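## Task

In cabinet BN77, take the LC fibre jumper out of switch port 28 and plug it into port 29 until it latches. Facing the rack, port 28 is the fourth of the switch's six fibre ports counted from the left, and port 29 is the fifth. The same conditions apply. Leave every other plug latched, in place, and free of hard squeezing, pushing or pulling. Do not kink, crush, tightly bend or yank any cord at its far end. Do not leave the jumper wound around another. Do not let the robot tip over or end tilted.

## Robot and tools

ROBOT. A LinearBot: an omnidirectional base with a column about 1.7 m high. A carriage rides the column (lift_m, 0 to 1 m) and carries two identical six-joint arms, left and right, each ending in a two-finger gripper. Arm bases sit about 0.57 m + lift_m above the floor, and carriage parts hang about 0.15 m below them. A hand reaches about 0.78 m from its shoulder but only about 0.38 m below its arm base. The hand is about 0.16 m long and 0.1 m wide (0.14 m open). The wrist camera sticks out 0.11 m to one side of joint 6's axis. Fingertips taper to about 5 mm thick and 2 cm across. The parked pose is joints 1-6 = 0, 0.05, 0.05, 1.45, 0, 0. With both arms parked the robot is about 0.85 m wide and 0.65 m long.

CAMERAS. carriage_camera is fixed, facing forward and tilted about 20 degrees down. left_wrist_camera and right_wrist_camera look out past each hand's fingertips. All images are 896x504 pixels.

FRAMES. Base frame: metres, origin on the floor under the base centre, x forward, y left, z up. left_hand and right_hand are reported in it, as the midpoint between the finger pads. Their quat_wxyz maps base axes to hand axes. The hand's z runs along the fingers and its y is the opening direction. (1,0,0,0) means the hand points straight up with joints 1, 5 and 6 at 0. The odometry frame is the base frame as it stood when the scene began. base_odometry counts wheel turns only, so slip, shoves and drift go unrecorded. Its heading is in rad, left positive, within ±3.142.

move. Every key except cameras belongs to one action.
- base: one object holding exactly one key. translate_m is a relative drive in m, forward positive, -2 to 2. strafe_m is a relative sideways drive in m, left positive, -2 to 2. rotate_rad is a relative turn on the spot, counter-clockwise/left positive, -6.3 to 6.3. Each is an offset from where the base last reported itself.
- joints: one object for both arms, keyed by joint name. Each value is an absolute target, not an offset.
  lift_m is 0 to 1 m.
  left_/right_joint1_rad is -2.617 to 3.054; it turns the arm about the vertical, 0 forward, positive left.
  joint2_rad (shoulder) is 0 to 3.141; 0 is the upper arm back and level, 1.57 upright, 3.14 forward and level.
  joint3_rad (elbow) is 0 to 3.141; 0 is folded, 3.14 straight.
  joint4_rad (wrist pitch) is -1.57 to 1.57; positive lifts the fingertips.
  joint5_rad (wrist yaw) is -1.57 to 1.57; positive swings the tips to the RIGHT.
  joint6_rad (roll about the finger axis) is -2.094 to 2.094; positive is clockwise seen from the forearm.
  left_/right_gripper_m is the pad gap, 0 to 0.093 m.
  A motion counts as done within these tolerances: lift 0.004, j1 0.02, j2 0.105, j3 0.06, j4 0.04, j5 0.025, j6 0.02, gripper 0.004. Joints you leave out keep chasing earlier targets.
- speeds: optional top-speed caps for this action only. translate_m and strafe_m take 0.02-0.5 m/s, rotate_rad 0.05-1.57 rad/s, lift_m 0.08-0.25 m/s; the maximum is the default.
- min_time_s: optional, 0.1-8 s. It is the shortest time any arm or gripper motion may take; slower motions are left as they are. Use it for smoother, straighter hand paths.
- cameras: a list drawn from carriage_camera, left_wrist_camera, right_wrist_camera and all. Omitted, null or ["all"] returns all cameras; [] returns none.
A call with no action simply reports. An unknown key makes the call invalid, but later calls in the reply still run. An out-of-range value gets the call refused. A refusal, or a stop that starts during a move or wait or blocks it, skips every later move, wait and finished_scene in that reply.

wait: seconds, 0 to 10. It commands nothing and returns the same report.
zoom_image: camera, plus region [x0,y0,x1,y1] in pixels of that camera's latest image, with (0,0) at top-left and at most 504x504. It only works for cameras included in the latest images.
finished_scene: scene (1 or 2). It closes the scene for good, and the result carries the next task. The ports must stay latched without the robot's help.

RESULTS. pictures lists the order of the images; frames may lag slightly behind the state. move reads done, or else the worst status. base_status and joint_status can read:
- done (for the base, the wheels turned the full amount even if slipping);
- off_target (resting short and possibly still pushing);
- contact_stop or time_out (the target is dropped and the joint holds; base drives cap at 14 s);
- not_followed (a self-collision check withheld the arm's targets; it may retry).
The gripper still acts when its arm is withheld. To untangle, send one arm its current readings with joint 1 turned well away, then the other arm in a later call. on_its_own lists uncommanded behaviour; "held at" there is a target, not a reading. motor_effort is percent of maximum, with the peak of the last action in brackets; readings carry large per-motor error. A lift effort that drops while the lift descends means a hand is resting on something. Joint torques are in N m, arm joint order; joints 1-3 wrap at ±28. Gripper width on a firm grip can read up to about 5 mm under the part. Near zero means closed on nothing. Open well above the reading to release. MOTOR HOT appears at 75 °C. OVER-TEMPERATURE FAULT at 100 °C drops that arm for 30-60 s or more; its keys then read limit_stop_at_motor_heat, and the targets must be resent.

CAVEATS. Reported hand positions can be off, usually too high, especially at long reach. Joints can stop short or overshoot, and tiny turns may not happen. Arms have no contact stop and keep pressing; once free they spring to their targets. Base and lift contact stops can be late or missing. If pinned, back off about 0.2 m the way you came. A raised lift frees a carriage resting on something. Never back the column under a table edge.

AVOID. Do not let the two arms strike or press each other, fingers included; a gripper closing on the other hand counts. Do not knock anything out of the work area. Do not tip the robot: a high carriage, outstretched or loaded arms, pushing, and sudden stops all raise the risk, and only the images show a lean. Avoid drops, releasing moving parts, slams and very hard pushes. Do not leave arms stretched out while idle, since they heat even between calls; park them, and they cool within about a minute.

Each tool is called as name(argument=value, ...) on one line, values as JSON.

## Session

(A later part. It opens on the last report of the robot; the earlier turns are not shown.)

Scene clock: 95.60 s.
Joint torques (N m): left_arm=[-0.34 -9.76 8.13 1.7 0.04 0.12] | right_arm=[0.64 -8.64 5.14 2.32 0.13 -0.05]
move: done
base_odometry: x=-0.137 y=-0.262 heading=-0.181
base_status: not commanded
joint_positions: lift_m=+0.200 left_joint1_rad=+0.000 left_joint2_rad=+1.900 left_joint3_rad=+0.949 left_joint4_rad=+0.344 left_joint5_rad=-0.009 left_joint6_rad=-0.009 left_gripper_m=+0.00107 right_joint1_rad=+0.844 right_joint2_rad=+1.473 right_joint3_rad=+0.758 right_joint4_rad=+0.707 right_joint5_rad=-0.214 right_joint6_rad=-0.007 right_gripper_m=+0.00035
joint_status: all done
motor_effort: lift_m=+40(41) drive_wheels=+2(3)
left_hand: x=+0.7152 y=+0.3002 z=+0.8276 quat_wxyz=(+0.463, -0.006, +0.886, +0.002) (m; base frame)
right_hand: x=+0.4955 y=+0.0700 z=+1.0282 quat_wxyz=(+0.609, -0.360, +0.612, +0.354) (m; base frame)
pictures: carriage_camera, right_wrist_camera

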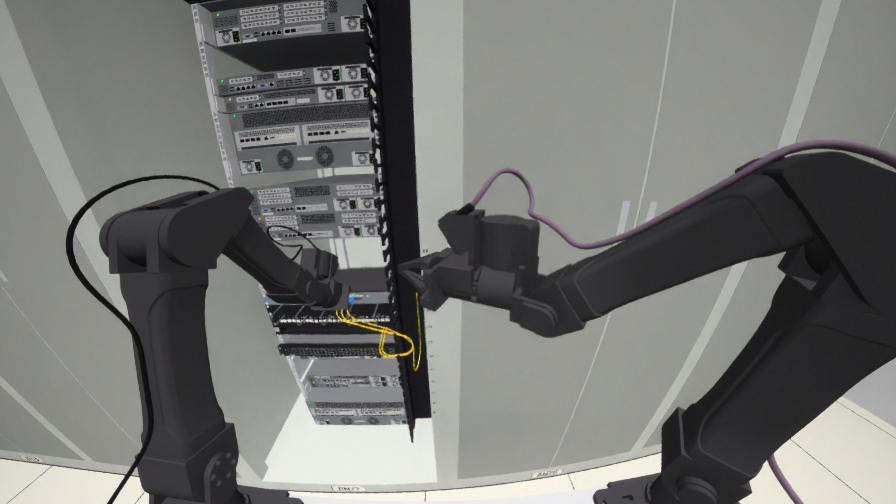

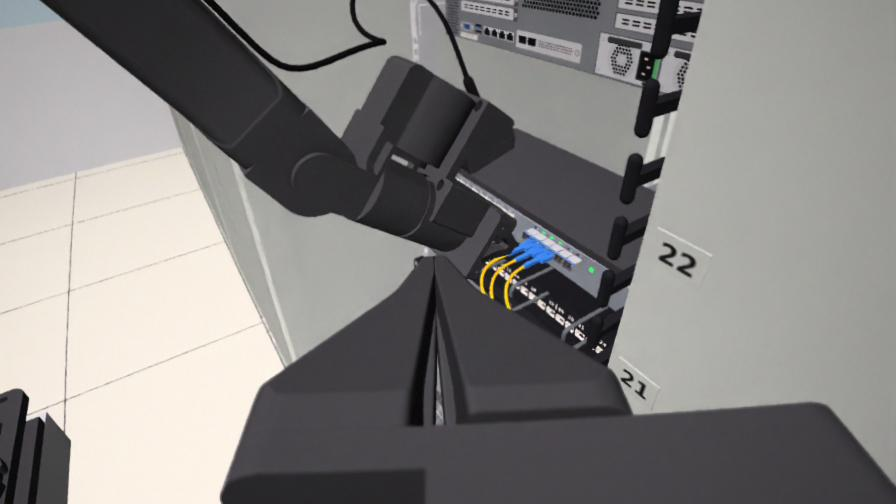

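move(joints={"right_joint2_rad":1.28,"right_joint3_rad":0.72,"right_joint4_rad":0.58}, min_time_s=1.5, cameras=[])

move(base={"translate_m":0.04}, speeds={"translate_m":0.06}, cameras=[])

wait(seconds=0.5)

zoom_image(camera="right_wrist_camera", region=[440, 180, 600, 300])

Scene clock: 103.73 s.
Joint torques (N m): left_arm=[-0.28 -9.72 8.09 1.69 0.04 0.12] | right_arm=[0.64 -6.91 5.41 2.31 0.12 -0.05]
move: done
base_odometry: x=-0.137 y=-0.262 heading=-0.181
base_status: not commanded
joint_positions: lift_m=+0.200 left_joint1_rad=+0.000 left_joint2_rad=+1.900 left_joint3_rad=+0.949 left_joint4_rad=+0.344 left_joint5_rad=-0.009 left_joint6_rad=-0.009 left_gripper_m=+0.00107 right_joint1_rad=+0.844 right_joint2_rad=+1.300 right_joint3_rad=+0.729 right_joint4_rad=+0.587 right_joint5_rad=-0.213 right_joint6_rad=-0.007 right_gripper_m=+0.00035
joint_status: all done
motor_effort: lift_m=+40(41) drive_wheels=+2(2)
left_hand: x=+0.7152 y=+0.3002 z=+0.8276 quat_wxyz=(+0.463, -0.006, +0.886, +0.002) (m; base frame)
right_hand: x=+0.4752 y=+0.0469 z=+1.0589 quat_wxyz=(+0.617, -0.357, +0.604, +0.356) (m; base frame)
pictures: none
No camera images: "cameras" was empty.

Scene clock: 104.93 s.
Joint torques (N m): left_arm=[-0.34 -9.76 8.1 1.71 0.02 0.1] | right_arm=[0.43 -6.78 5.39 2.34 0.1 -0.05]
move: done
base_odometry: x=-0.098 y=-0.269 heading=-0.181
base_status: done
joint_positions: lift_m=+0.200 left_joint1_rad=+0.000 left_joint2_rad=+1.900 left_joint3_rad=+0.949 left_joint4_rad=+0.344 left_joint5_rad=-0.009 left_joint6_rad=-0.009 left_gripper_m=+0.00107 right_joint1_rad=+0.846 right_joint2_rad=+1.298 right_joint3_rad=+0.728 right_joint4_rad=+0.584 right_joint5_rad=-0.211 right_joint6_rad=-0.007 right_gripper_m=+0.00035
joint_status: not commanded
motor_effort: lift_m=+40(40) drive_wheels=-4(8)
left_hand: x=+0.7152 y=+0.3002 z=+0.8275 quat_wxyz=(+0.463, -0.006, +0.886, +0.002) (m; base frame)
right_hand: x=+0.4745 y=+0.0471 z=+1.0586 quat_wxyz=(+0.616, -0.357, +0.605, +0.356) (m; base frame)
pictures: none
No camera images: "cameras" was empty.

Scene clock: 105.43 s.
Joint torques (N m): left_arm=[-0.28 -9.63 8.16 1.68 0.04 0.12] | right_arm=[0.42 -6.79 5.41 2.33 0.1 -0.05]
base_odometry: x=-0.098 y=-0.269 heading=-0.181
base_status: done
joint_positions: lift_m=+0.200 left_joint1_rad=+0.000 left_joint2_rad=+1.900 left_joint3_rad=+0.949 left_joint4_rad=+0.344 left_joint5_rad=-0.009 left_joint6_rad=-0.009 left_gripper_m=+0.00107 right_joint1_rad=+0.846 right_joint2_rad=+1.298 right_joint3_rad=+0.728 right_joint4_rad=+0.584 right_joint5_rad=-0.211 right_joint6_rad=-0.007 right_gripper_m=+0.00035
joint_status: not commanded
motor_effort: lift_m=+40(40) drive_wheels=-3(8)
left_hand: x=+0.7152 y=+0.3002 z=+0.8275 quat_wxyz=(+0.463, -0.006, +0.886, +0.002) (m; base frame)
right_hand: x=+0.4745 y=+0.0471 z=+1.0586 quat_wxyz=(+0.616, -0.357, +0.605, +0.356) (m; base frame)
wait: 0.50 s; at rest by 0.27 s
pictures: carriage_camera, left_wrist_camera, right_wrist_camera

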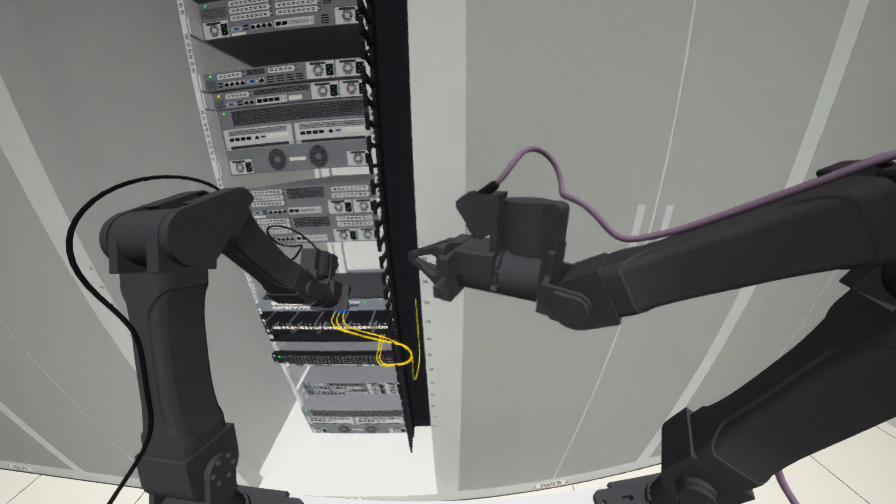

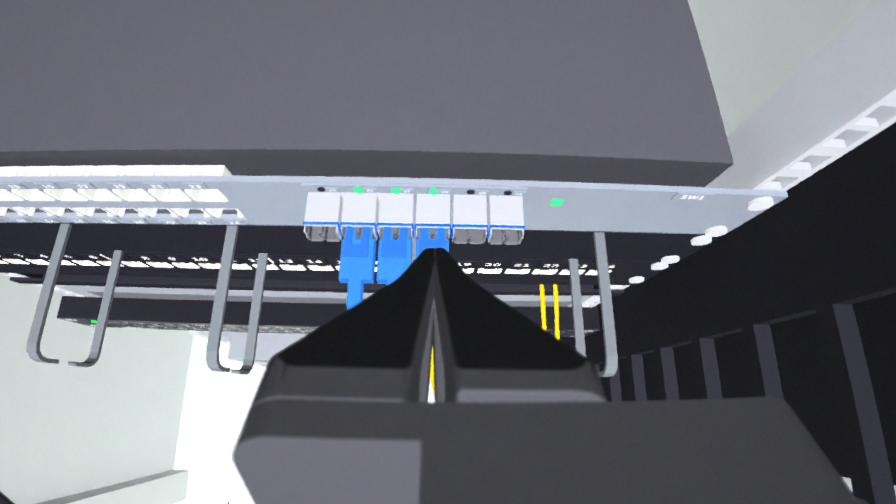

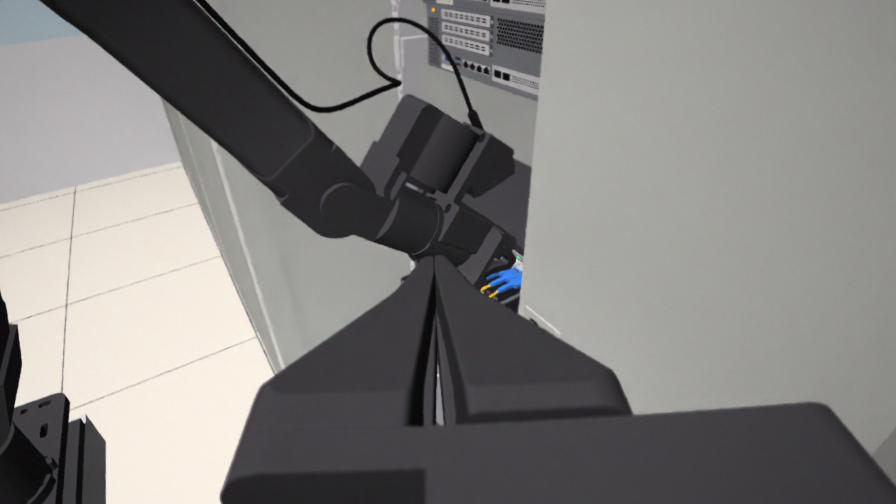

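Scaled by 3.150.

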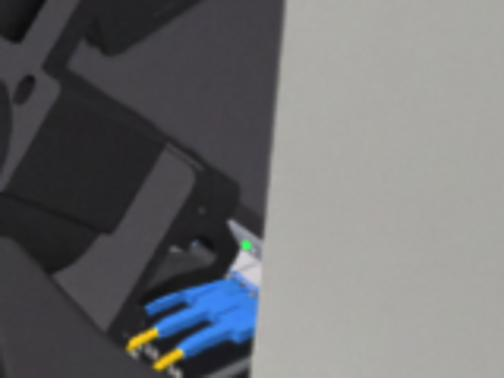

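move(joints={"right_joint1_rad":1.06,"right_joint5_rad":-0.02}, min_time_s=1.5, cameras=["carriage_camera","right_wrist_camera"])

zoom_image(camera="right_wrist_camera", region=[440, 200, 560, 310])

Scene clock: 111.40 s.
Joint torques (N m): left_arm=[-0.32 -9.7 8.06 1.69 0.04 0.12] | right_arm=[0.57 -6.8 5.42 2.35 0.09 -0.05]
move: done
base_odometry: x=-0.098 y=-0.269 heading=-0.181
base_status: not commanded
joint_positions: lift_m=+0.200 left_joint1_rad=+0.000 left_joint2_rad=+1.900 left_joint3_rad=+0.949 left_joint4_rad=+0.344 left_joint5_rad=-0.009 left_joint6_rad=-0.009 left_gripper_m=+0.00107 right_joint1_rad=+1.055 right_joint2_rad=+1.298 right_joint3_rad=+0.728 right_joint4_rad=+0.584 right_joint5_rad=-0.035 right_joint6_rad=-0.007 right_gripper_m=+0.00035
joint_status: all done
motor_effort: lift_m=+40(41) drive_wheels=-4(4)
left_hand: x=+0.7152 y=+0.3002 z=+0.8275 quat_wxyz=(+0.463, -0.006, +0.886, +0.002) (m; base frame)
right_hand: x=+0.4253 y=+0.0814 z=+1.0586 quat_wxyz=(+0.610, -0.366, +0.599, +0.367) (m; base frame)
pictures: carriage_camera, right_wrist_camera

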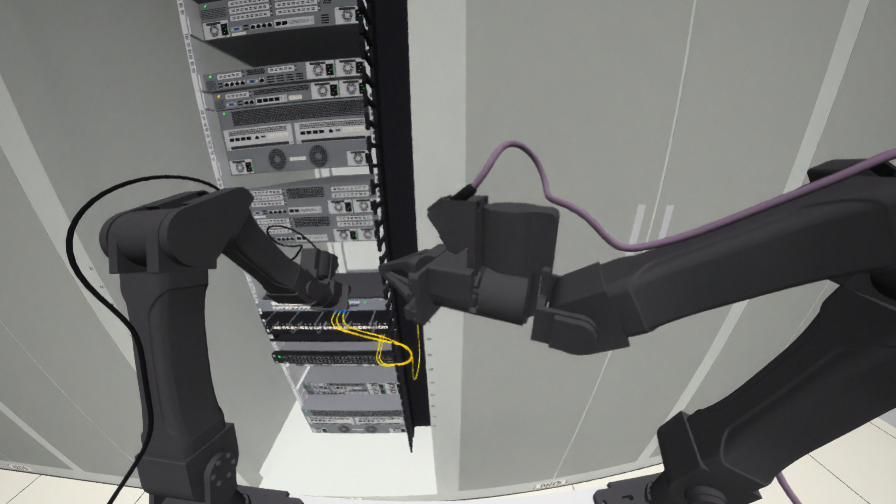

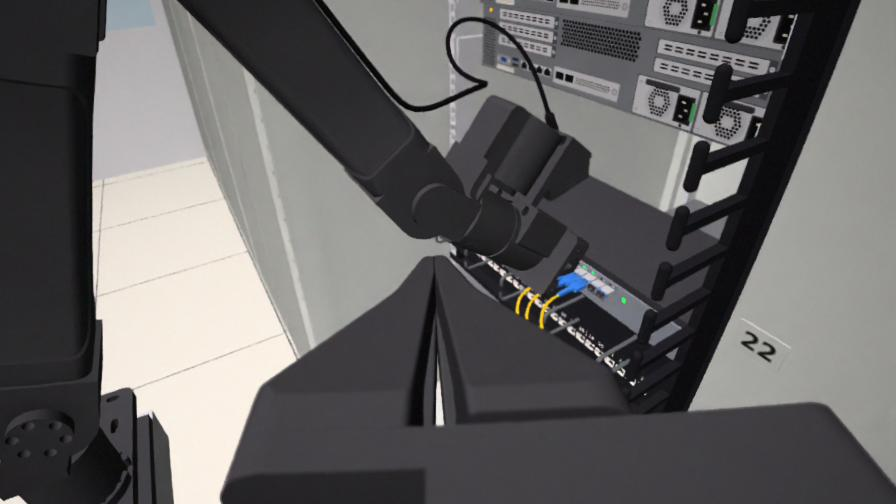

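Scaled by 4.200.

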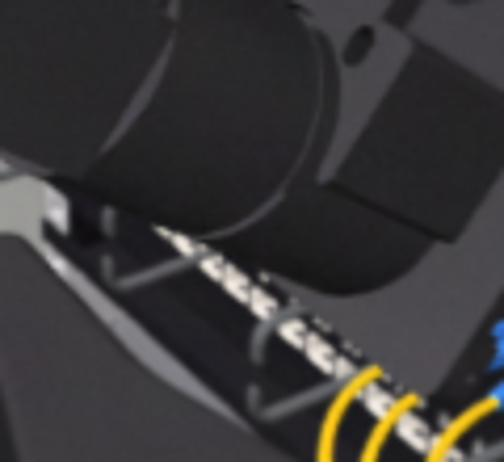

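zoom_image(camera="right_wrist_camera", region=[530, 220, 640, 320])

zoom_image(camera="left_wrist_camera", region=[340, 170, 540, 300])

Scaled by 4.582.

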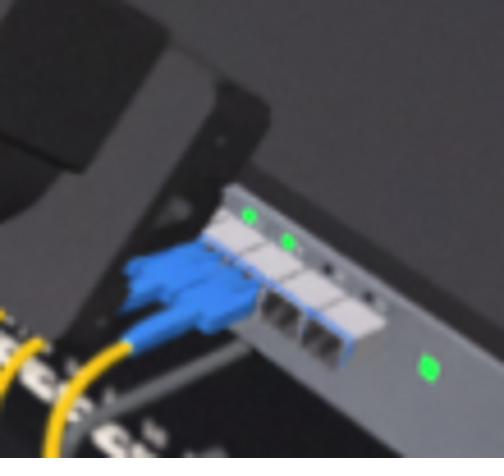

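This scene's latest camera images include none from left_wrist_camera. They are from: carriage_camera, right_wrist_camera. left_wrist_camera's image comes with the result of a call that names it in "cameras".

move(joints={"lift_m":0.165}, speeds={"lift_m":0.08})

zoom_image(camera="right_wrist_camera", region=[530, 200, 640, 300])

zoom_image(camera="left_wrist_camera", region=[340, 120, 540, 270])

Scene clock: 125.60 s.
Joint torques (N m): left_arm=[-0.34 -9.7 7.95 1.45 0.04 0.13] | right_arm=[0.57 -6.41 5.72 2.42 0.11 -0.05]
move: done
base_odometry: x=-0.098 y=-0.269 heading=-0.181
base_status: not commanded
joint_positions: lift_m=+0.165 left_joint1_rad=+0.000 left_joint2_rad=+1.900 left_joint3_rad=+0.951 left_joint4_rad=+0.371 left_joint5_rad=-0.009 left_joint6_rad=-0.009 left_gripper_m=+0.00107 right_joint1_rad=+1.055 right_joint2_rad=+1.295 right_joint3_rad=+0.724 right_joint4_rad=+0.578 right_joint5_rad=-0.033 right_joint6_rad=-0.007 right_gripper_m=+0.00035
joint_status: all done
motor_effort: lift_m=+36(37) drive_wheels=+2(4)
left_hand: x=+0.7194 y=+0.3002 z=+0.7990 quat_wxyz=(+0.476, -0.006, +0.879, +0.002) (m; base frame)
right_hand: x=+0.4252 y=+0.0805 z=+1.0221 quat_wxyz=(+0.609, -0.367, +0.602, +0.365) (m; base frame)
pictures: carriage_camera, left_wrist_camera, right_wrist_camera

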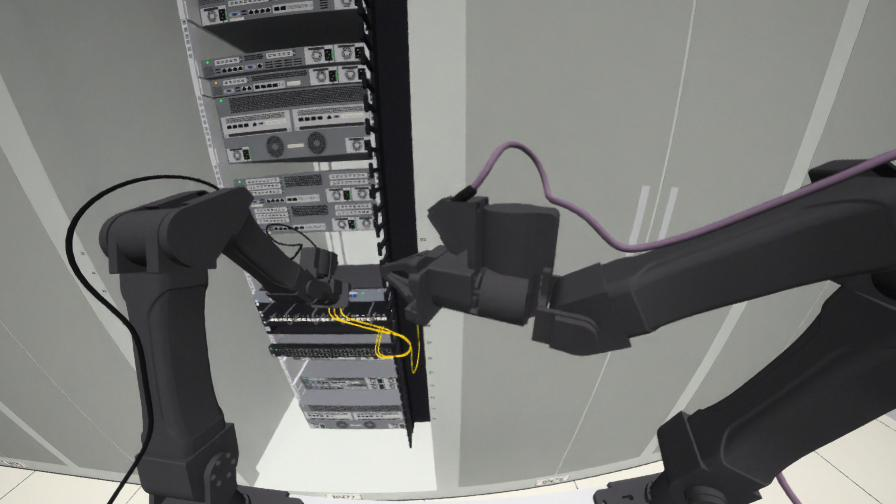

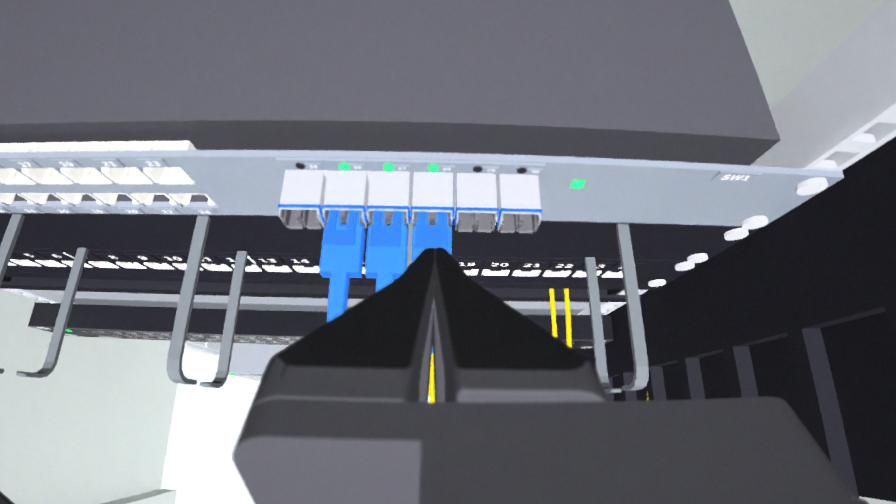

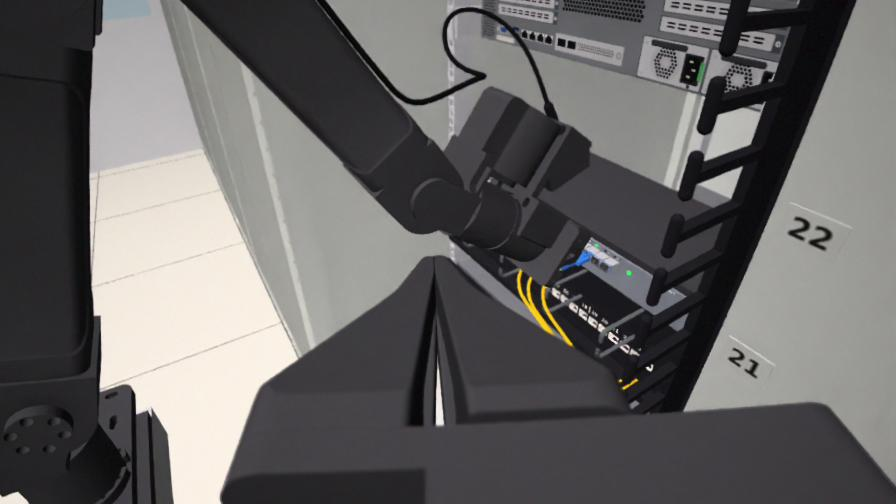

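Scaled by 4.582.

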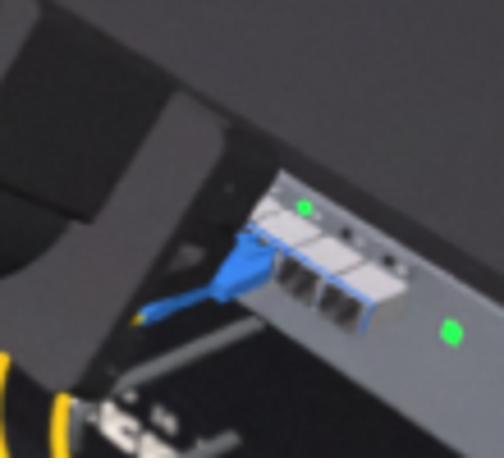

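Scaled by 2.520.

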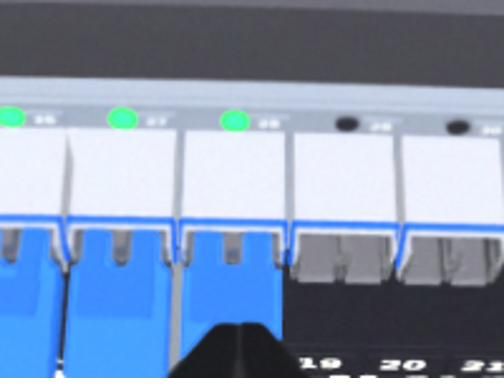

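move(joints={"lift_m":0.185}, cameras=[])

move(base={"translate_m":0.011}, speeds={"translate_m":0.04}, cameras=[])

move(joints={"lift_m":0.162}, speeds={"lift_m":0.08}, cameras=[])

wait(seconds=0.5, cameras=["left_wrist_camera","right_wrist_camera"])

zoom_image(camera="left_wrist_camera", region=[340, 120, 540, 270])

zoom_image(camera="right_wrist_camera", region=[530, 200, 640, 300])

Scene clock: 132.27 s.
Joint torques (N m): left_arm=[-0.24 -9.7 7.83 1.66 0.03 0.11] | right_arm=[0.57 -5.98 5.98 2.39 0.11 -0.05]
move: done
base_odometry: x=-0.098 y=-0.269 heading=-0.181
base_status: not commanded
joint_positions: lift_m=+0.185 left_joint1_rad=+0.000 left_joint2_rad=+1.901 left_joint3_rad=+0.952 left_joint4_rad=+0.348 left_joint5_rad=-0.009 left_joint6_rad=-0.009 left_gripper_m=+0.00107 right_joint1_rad=+1.055 right_joint2_rad=+1.290 right_joint3_rad=+0.721 right_joint4_rad=+0.580 right_joint5_rad=-0.032 right_joint6_rad=-0.006 right_gripper_m=+0.00035
joint_status: all done
motor_effort: lift_m=+40(48) drive_wheels=+2(3)
left_hand: x=+0.7165 y=+0.3002 z=+0.8141 quat_wxyz=(+0.466, -0.006, +0.885, +0.002) (m; base frame)
right_hand: x=+0.4247 y=+0.0795 z=+1.0429 quat_wxyz=(+0.610, -0.366, +0.600, +0.366) (m; base frame)
pictures: none
No camera images: "cameras" was empty.

Scene clock: 133.10 s.
Joint torques (N m): left_arm=[-0.35 -9.8 7.83 1.66 0.05 0.11] | right_arm=[0.29 -5.79 5.98 2.4 0.11 -0.06]
move: done
base_odometry: x=-0.087 y=-0.271 heading=-0.180
base_status: done
joint_positions: lift_m=+0.185 left_joint1_rad=+0.000 left_joint2_rad=+1.901 left_joint3_rad=+0.952 left_joint4_rad=+0.346 left_joint5_rad=-0.009 left_joint6_rad=-0.009 left_gripper_m=+0.00107 right_joint1_rad=+1.057 right_joint2_rad=+1.290 right_joint3_rad=+0.721 right_joint4_rad=+0.580 right_joint5_rad=-0.031 right_joint6_rad=-0.006 right_gripper_m=+0.00035
joint_status: not commanded
motor_effort: lift_m=+40(40) drive_wheels=+1(6)
left_hand: x=+0.7162 y=+0.3002 z=+0.8137 quat_wxyz=(+0.465, -0.006, +0.885, +0.002) (m; base frame)
right_hand: x=+0.4241 y=+0.0798 z=+1.0429 quat_wxyz=(+0.610, -0.366, +0.600, +0.366) (m; base frame)
pictures: none
No camera images: "cameras" was empty.

Scene clock: 133.80 s.
Joint torques (N m): left_arm=[-0.34 -8.4 7.91 1.66 0.03 0.11] | right_arm=[0.39 -5.9 6.13 2.44 0.1 -0.05]
move: done
base_odometry: x=-0.087 y=-0.271 heading=-0.180
base_status: not commanded
joint_positions: lift_m=+0.162 left_joint1_rad=+0.000 left_joint2_rad=+1.887 left_joint3_rad=+0.952 left_joint4_rad=+0.348 left_joint5_rad=-0.009 left_joint6_rad=-0.009 left_gripper_m=+0.00107 right_joint1_rad=+1.057 right_joint2_rad=+1.289 right_joint3_rad=+0.721 right_joint4_rad=+0.575 right_joint5_rad=-0.031 right_joint6_rad=-0.006 right_gripper_m=+0.00035
joint_status: all done
motor_effort: lift_m=+34(35) drive_wheels=+3(4)
left_hand: x=+0.7172 y=+0.3002 z=+0.7980 quat_wxyz=(+0.472, -0.006, +0.882, +0.002) (m; base frame)
right_hand: x=+0.4241 y=+0.0797 z=+1.0193 quat_wxyz=(+0.608, -0.367, +0.602, +0.365) (m; base frame)
pictures: none
No camera images: "cameras" was empty.

Scene clock: 134.30 s.
Joint torques (N m): left_arm=[-0.35 -8.49 7.94 1.67 0.03 0.11] | right_arm=[0.36 -6.15 5.98 2.44 0.1 -0.06]
base_odometry: x=-0.087 y=-0.271 heading=-0.180
base_status: not commanded
joint_positions: lift_m=+0.162 left_joint1_rad=+0.000 left_joint2_rad=+1.887 left_joint3_rad=+0.952 left_joint4_rad=+0.348 left_joint5_rad=-0.009 left_joint6_rad=-0.009 left_gripper_m=+0.00107 right_joint1_rad=+1.057 right_joint2_rad=+1.289 right_joint3_rad=+0.721 right_joint4_rad=+0.575 right_joint5_rad=-0.031 right_joint6_rad=-0.006 right_gripper_m=+0.00035
joint_status: all done
motor_effort: lift_m=+35(35) drive_wheels=+3(4)
left_hand: x=+0.7172 y=+0.3002 z=+0.7980 quat_wxyz=(+0.472, -0.006, +0.882, +0.002) (m; base frame)
right_hand: x=+0.4241 y=+0.0797 z=+1.0193 quat_wxyz=(+0.608, -0.367, +0.602, +0.365) (m; base frame)
wait: 0.50 s; at rest by 0.27 s
pictures: left_wrist_camera, right_wrist_camera

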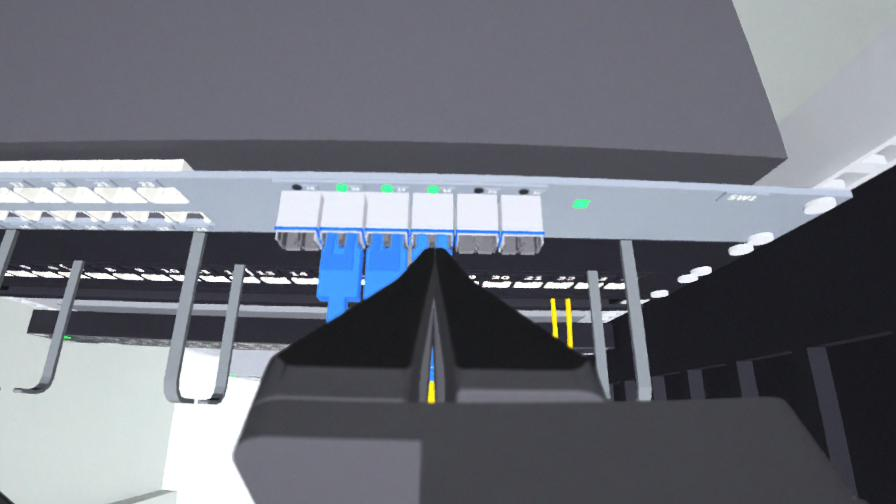

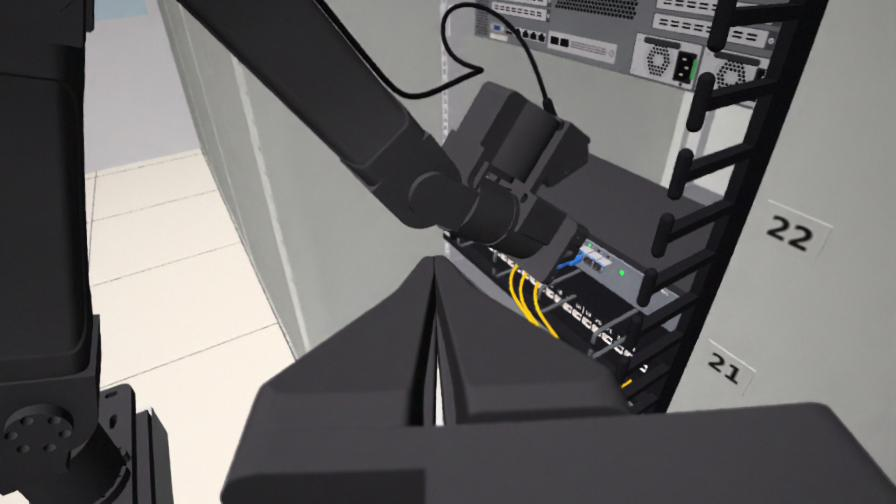

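Scaled by 2.520.

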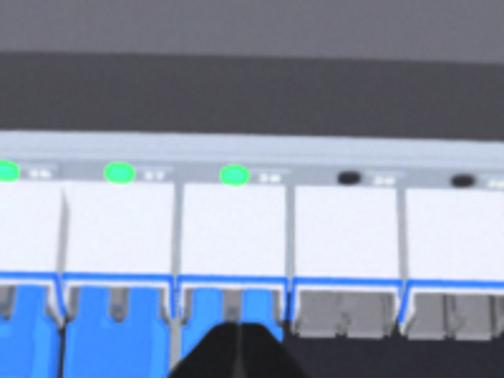

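Scaled by 4.582.

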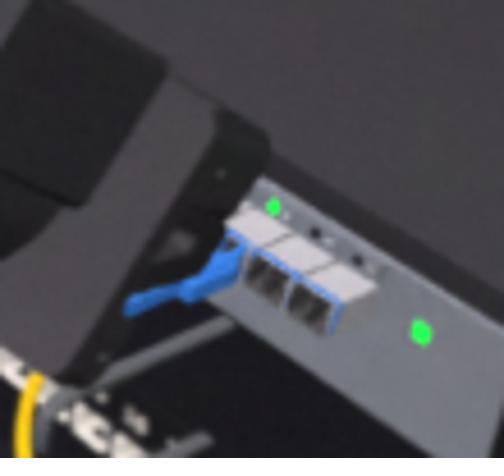

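move(joints={"lift_m":0.153}, speeds={"lift_m":0.08}, cameras=[])

wait(seconds=0.5, cameras=["left_wrist_camera"])

move(joints={"lift_m":0.146}, speeds={"lift_m":0.08}, cameras=[])

wait(seconds=0.5, cameras=["left_wrist_camera"])

Scene clock: 138.27 s.
Joint torques (N m): left_arm=[-0.28 -6.26 7.98 1.73 0.06 0.12] | right_arm=[0.27 -5.81 6.16 2.47 0.08 -0.06]
move: done
base_odometry: x=-0.087 y=-0.271 heading=-0.180
base_status: not commanded
joint_positions: lift_m=+0.153 left_joint1_rad=+0.000 left_joint2_rad=+1.867 left_joint3_rad=+0.952 left_joint4_rad=+0.342 left_joint5_rad=-0.009 left_joint6_rad=-0.009 left_gripper_m=+0.00107 right_joint1_rad=+1.057 right_joint2_rad=+1.289 right_joint3_rad=+0.721 right_joint4_rad=+0.574 right_joint5_rad=-0.031 right_joint6_rad=-0.006 right_gripper_m=+0.00035
joint_status: all done
motor_effort: lift_m=+34(35) drive_wheels=+4(4)
left_hand: x=+0.7172 y=+0.3002 z=+0.7975 quat_wxyz=(+0.478, -0.006, +0.878, +0.002) (m; base frame)
right_hand: x=+0.4241 y=+0.0797 z=+1.0095 quat_wxyz=(+0.608, -0.367, +0.602, +0.365) (m; base frame)
pictures: none
No camera images: "cameras" was empty.

Scene clock: 138.77 s.
Joint torques (N m): left_arm=[-0.27 -6.32 8.03 1.74 0.03 0.12] | right_arm=[0.38 -5.87 6.04 2.46 0.1 -0.06]
base_odometry: x=-0.087 y=-0.271 heading=-0.180
base_status: not commanded
joint_positions: lift_m=+0.153 left_joint1_rad=+0.000 left_joint2_rad=+1.867 left_joint3_rad=+0.952 left_joint4_rad=+0.342 left_joint5_rad=-0.009 left_joint6_rad=-0.009 left_gripper_m=+0.00107 right_joint1_rad=+1.057 right_joint2_rad=+1.289 right_joint3_rad=+0.721 right_joint4_rad=+0.574 right_joint5_rad=-0.031 right_joint6_rad=-0.006 right_gripper_m=+0.00035
joint_status: all done
motor_effort: lift_m=+35(35) drive_wheels=+3(4)
left_hand: x=+0.7172 y=+0.3002 z=+0.7975 quat_wxyz=(+0.478, -0.006, +0.878, +0.002) (m; base frame)
right_hand: x=+0.4241 y=+0.0797 z=+1.0095 quat_wxyz=(+0.608, -0.367, +0.602, +0.365) (m; base frame)
wait: 0.50 s; at rest by 0.27 s
pictures: left_wrist_camera

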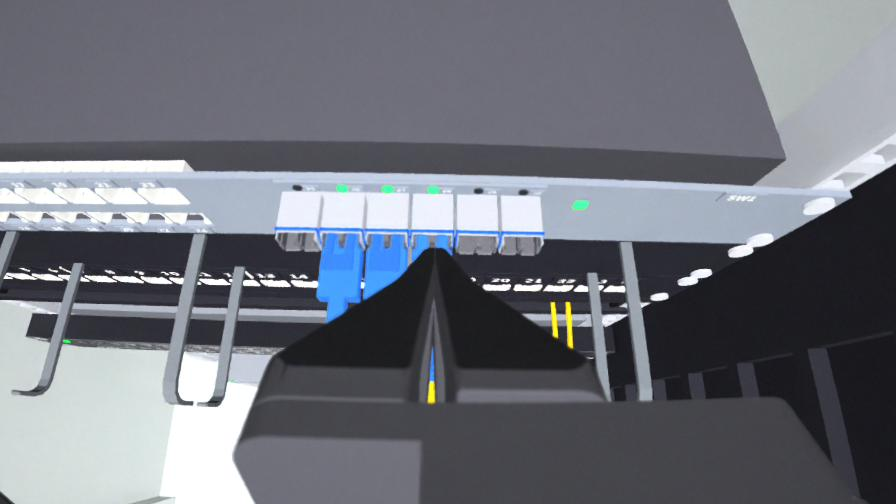

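Scene clock: 139.23 s.
Joint torques (N m): left_arm=[-0.35 -4.94 8.05 1.78 0.04 0.11] | right_arm=[0.38 -5.83 6.06 2.46 0.1 -0.06]
move: done
base_odometry: x=-0.087 y=-0.271 heading=-0.180
base_status: not commanded
joint_positions: lift_m=+0.146 left_joint1_rad=+0.000 left_joint2_rad=+1.852 left_joint3_rad=+0.952 left_joint4_rad=+0.338 left_joint5_rad=-0.009 left_joint6_rad=-0.009 left_gripper_m=+0.00107 right_joint1_rad=+1.057 right_joint2_rad=+1.289 right_joint3_rad=+0.720 right_joint4_rad=+0.573 right_joint5_rad=-0.031 right_joint6_rad=-0.006 right_gripper_m=+0.00035
joint_status: all done
motor_effort: lift_m=+33(34) drive_wheels=+4(5)
left_hand: x=+0.7172 y=+0.3002 z=+0.7969 quat_wxyz=(+0.483, -0.006, +0.876, +0.002) (m; base frame)
right_hand: x=+0.4240 y=+0.0796 z=+1.0021 quat_wxyz=(+0.607, -0.367, +0.603, +0.365) (m; base frame)
pictures: none
No camera images: "cameras" was empty.

Scene clock: 139.73 s.
Joint torques (N m): left_arm=[-0.29 -4.85 8.1 1.79 0.04 0.11] | right_arm=[0.38 -5.86 6.09 2.46 0.1 -0.06]
base_odometry: x=-0.087 y=-0.271 heading=-0.180
base_status: not commanded
joint_positions: lift_m=+0.146 left_joint1_rad=+0.000 left_joint2_rad=+1.852 left_joint3_rad=+0.952 left_joint4_rad=+0.338 left_joint5_rad=-0.009 left_joint6_rad=-0.009 left_gripper_m=+0.00107 right_joint1_rad=+1.057 right_joint2_rad=+1.289 right_joint3_rad=+0.720 right_joint4_rad=+0.573 right_joint5_rad=-0.031 right_joint6_rad=-0.006 right_gripper_m=+0.00035
joint_status: all done
motor_effort: lift_m=+33(34) drive_wheels=+4(5)
left_hand: x=+0.7172 y=+0.3002 z=+0.7969 quat_wxyz=(+0.483, -0.006, +0.876, +0.002) (m; base frame)
right_hand: x=+0.4240 y=+0.0796 z=+1.0021 quat_wxyz=(+0.607, -0.367, +0.603, +0.365) (m; base frame)
wait: 0.50 s; at rest by 0.27 s
pictures: left_wrist_camera

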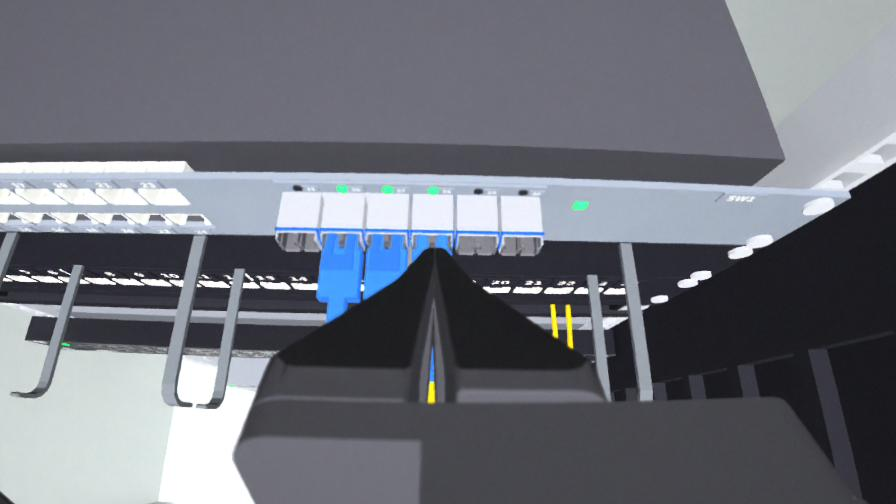

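move(joints={"lift_m":0.18}, cameras=[])

move(base={"translate_m":-0.007}, speeds={"translate_m":0.04}, cameras=[])

move(joints={"lift_m":0.16}, speeds={"lift_m":0.08}, cameras=[])

wait(seconds=0.5, cameras=["left_wrist_camera","right_wrist_camera"])

move(joints={"lift_m":0.153}, speeds={"lift_m":0.08}, cameras=[])

wait(seconds=0.5, cameras=["left_wrist_camera","right_wrist_camera"])

Scene clock: 148.03 s.
Joint torques (N m): left_arm=[-0.34 -8.62 7.9 1.71 0.04 0.1] | right_arm=[0.53 -5.89 6.08 2.41 0.1 -0.06]
move: done
base_odometry: x=-0.087 y=-0.271 heading=-0.180
base_status: not commanded
joint_positions: lift_m=+0.180 left_joint1_rad=+0.000 left_joint2_rad=+1.890 left_joint3_rad=+0.952 left_joint4_rad=+0.343 left_joint5_rad=-0.009 left_joint6_rad=-0.009 left_gripper_m=+0.00107 right_joint1_rad=+1.057 right_joint2_rad=+1.289 right_joint3_rad=+0.720 right_joint4_rad=+0.580 right_joint5_rad=-0.031 right_joint6_rad=-0.006 right_gripper_m=+0.00035
joint_status: all done
motor_effort: lift_m=+40(48) drive_wheels=+2(4)
left_hand: x=+0.7164 y=+0.3002 z=+0.8134 quat_wxyz=(+0.469, -0.006, +0.883, +0.002) (m; base frame)
right_hand: x=+0.4241 y=+0.0795 z=+1.0375 quat_wxyz=(+0.610, -0.366, +0.601, +0.366) (m; base frame)
pictures: none
No camera images: "cameras" was empty.

Scene clock: 148.73 s.
Joint torques (N m): left_arm=[-0.29 -8.75 7.9 1.72 0.06 0.12] | right_arm=[0.2 -5.86 6.11 2.38 0.08 -0.05]
move: done
base_odometry: x=-0.094 y=-0.269 heading=-0.180
base_status: done
joint_positions: lift_m=+0.180 left_joint1_rad=+0.000 left_joint2_rad=+1.890 left_joint3_rad=+0.952 left_joint4_rad=+0.343 left_joint5_rad=-0.009 left_joint6_rad=-0.009 left_gripper_m=+0.00107 right_joint1_rad=+1.059 right_joint2_rad=+1.289 right_joint3_rad=+0.720 right_joint4_rad=+0.580 right_joint5_rad=-0.030 right_joint6_rad=-0.006 right_gripper_m=+0.00035
joint_status: not commanded
motor_effort: lift_m=+40(40) drive_wheels=-2(8)
left_hand: x=+0.7164 y=+0.3002 z=+0.8134 quat_wxyz=(+0.469, -0.006, +0.883, +0.002) (m; base frame)
right_hand: x=+0.4234 y=+0.0799 z=+1.0375 quat_wxyz=(+0.609, -0.366, +0.600, +0.366) (m; base frame)
pictures: none
No camera images: "cameras" was empty.

Scene clock: 149.37 s.
Joint torques (N m): left_arm=[-0.32 -8.68 7.87 1.49 0.02 0.11] | right_arm=[0.17 -5.63 6.08 2.45 0.08 -0.06]
move: done
base_odometry: x=-0.094 y=-0.269 heading=-0.180
base_status: not commanded
joint_positions: lift_m=+0.160 left_joint1_rad=+0.000 left_joint2_rad=+1.890 left_joint3_rad=+0.952 left_joint4_rad=+0.369 left_joint5_rad=-0.009 left_joint6_rad=-0.009 left_gripper_m=+0.00107 right_joint1_rad=+1.059 right_joint2_rad=+1.289 right_joint3_rad=+0.720 right_joint4_rad=+0.576 right_joint5_rad=-0.030 right_joint6_rad=-0.006 right_gripper_m=+0.00035
joint_status: all done
motor_effort: lift_m=+36(37) drive_wheels=+0(2)
left_hand: x=+0.7199 y=+0.3002 z=+0.7989 quat_wxyz=(+0.480, -0.006, +0.877, +0.002) (m; base frame)
right_hand: x=+0.4234 y=+0.0799 z=+1.0166 quat_wxyz=(+0.608, -0.367, +0.602, +0.365) (m; base frame)
pictures: none
No camera images: "cameras" was empty.

Scene clock: 149.87 s.
Joint torques (N m): left_arm=[-0.34 -8.64 7.92 1.51 0.05 0.1] | right_arm=[0.17 -5.83 6.08 2.44 0.08 -0.06]
base_odometry: x=-0.094 y=-0.269 heading=-0.180
base_status: not commanded
joint_positions: lift_m=+0.160 left_joint1_rad=+0.000 left_joint2_rad=+1.890 left_joint3_rad=+0.952 left_joint4_rad=+0.369 left_joint5_rad=-0.009 left_joint6_rad=-0.009 left_gripper_m=+0.00107 right_joint1_rad=+1.059 right_joint2_rad=+1.289 right_joint3_rad=+0.720 right_joint4_rad=+0.576 right_joint5_rad=-0.030 right_joint6_rad=-0.006 right_gripper_m=+0.00035
joint_status: all done
motor_effort: lift_m=+36(37) drive_wheels=+0(2)
left_hand: x=+0.7199 y=+0.3002 z=+0.7989 quat_wxyz=(+0.480, -0.006, +0.877, +0.002) (m; base frame)
right_hand: x=+0.4234 y=+0.0799 z=+1.0166 quat_wxyz=(+0.608, -0.367, +0.602, +0.365) (m; base frame)
wait: 0.50 s; at rest by 0.27 s
pictures: left_wrist_camera, right_wrist_camera

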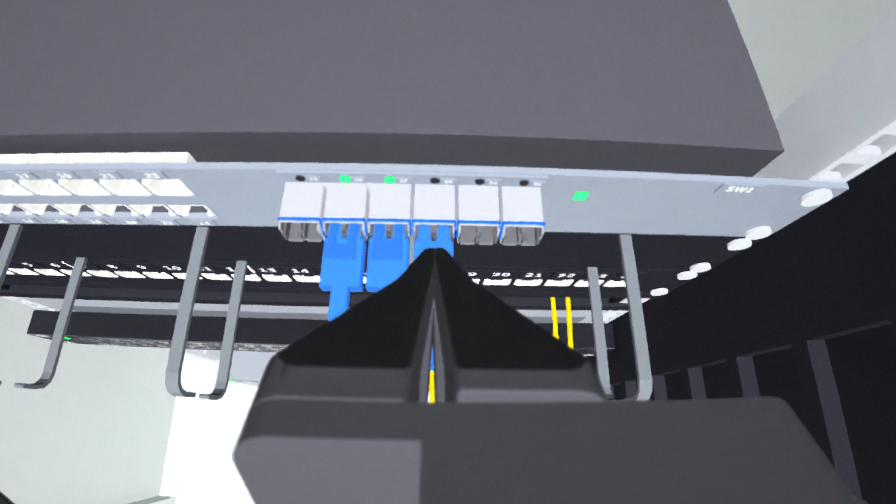

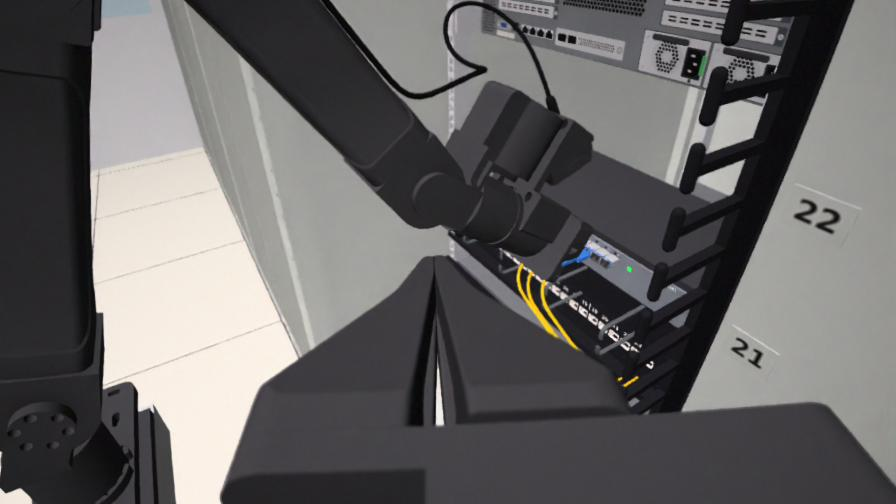

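Scene clock: 150.37 s.
Joint torques (N m): left_arm=[-0.38 -8.39 7.77 1.37 0.05 0.1] | right_arm=[0.21 -5.85 6.08 2.45 0.09 -0.06]
move: done
base_odometry: x=-0.094 y=-0.269 heading=-0.180
base_status: not commanded
joint_positions: lift_m=+0.153 left_joint1_rad=+0.000 left_joint2_rad=+1.887 left_joint3_rad=+0.954 left_joint4_rad=+0.384 left_joint5_rad=-0.009 left_joint6_rad=-0.009 left_gripper_m=+0.00107 right_joint1_rad=+1.059 right_joint2_rad=+1.289 right_joint3_rad=+0.720 right_joint4_rad=+0.574 right_joint5_rad=-0.030 right_joint6_rad=-0.006 right_gripper_m=+0.00035
joint_status: all done
motor_effort: lift_m=+34(36) drive_wheels=+1(2)
left_hand: x=+0.7225 y=+0.3002 z=+0.7975 quat_wxyz=(+0.489, -0.006, +0.872, +0.002) (m; base frame)
right_hand: x=+0.4234 y=+0.0799 z=+1.0093 quat_wxyz=(+0.607, -0.367, +0.602, +0.365) (m; base frame)
pictures: none
No camera images: "cameras" was empty.

Scene clock: 150.87 s.
Joint torques (N m): left_arm=[-0.35 -8.4 7.76 1.38 0.04 0.11] | right_arm=[0.18 -5.85 6.09 2.45 0.08 -0.06]
base_odometry: x=-0.094 y=-0.269 heading=-0.180
base_status: not commanded
joint_positions: lift_m=+0.153 left_joint1_rad=+0.000 left_joint2_rad=+1.887 left_joint3_rad=+0.954 left_joint4_rad=+0.384 left_joint5_rad=-0.009 left_joint6_rad=-0.009 left_gripper_m=+0.00107 right_joint1_rad=+1.059 right_joint2_rad=+1.289 right_joint3_rad=+0.720 right_joint4_rad=+0.574 right_joint5_rad=-0.030 right_joint6_rad=-0.006 right_gripper_m=+0.00035
joint_status: all done
motor_effort: lift_m=+35(36) drive_wheels=+1(2)
left_hand: x=+0.7225 y=+0.3002 z=+0.7975 quat_wxyz=(+0.489, -0.006, +0.872, +0.002) (m; base frame)
right_hand: x=+0.4234 y=+0.0799 z=+1.0093 quat_wxyz=(+0.607, -0.367, +0.602, +0.365) (m; base frame)
wait: 0.50 s; at rest by 0.27 s
pictures: left_wrist_camera, right_wrist_camera

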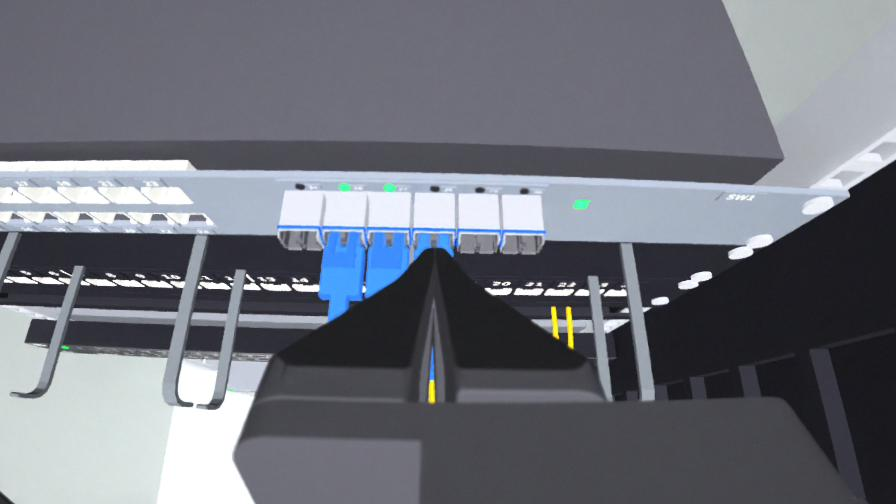

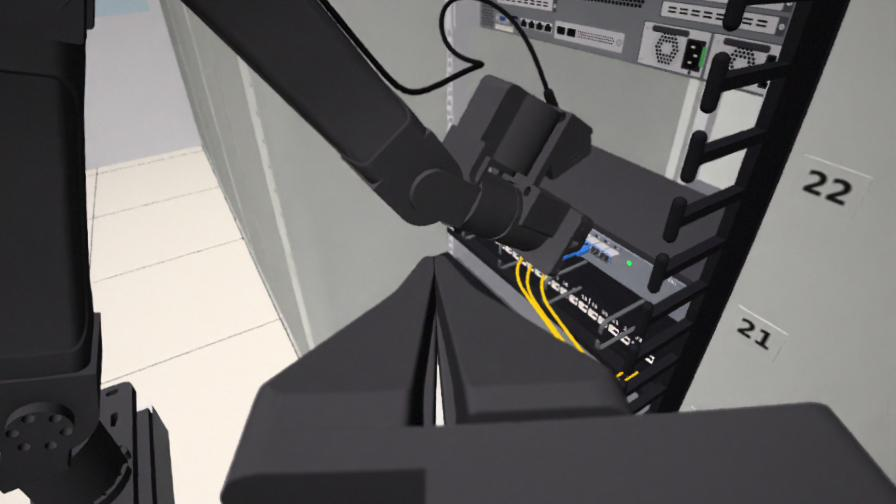

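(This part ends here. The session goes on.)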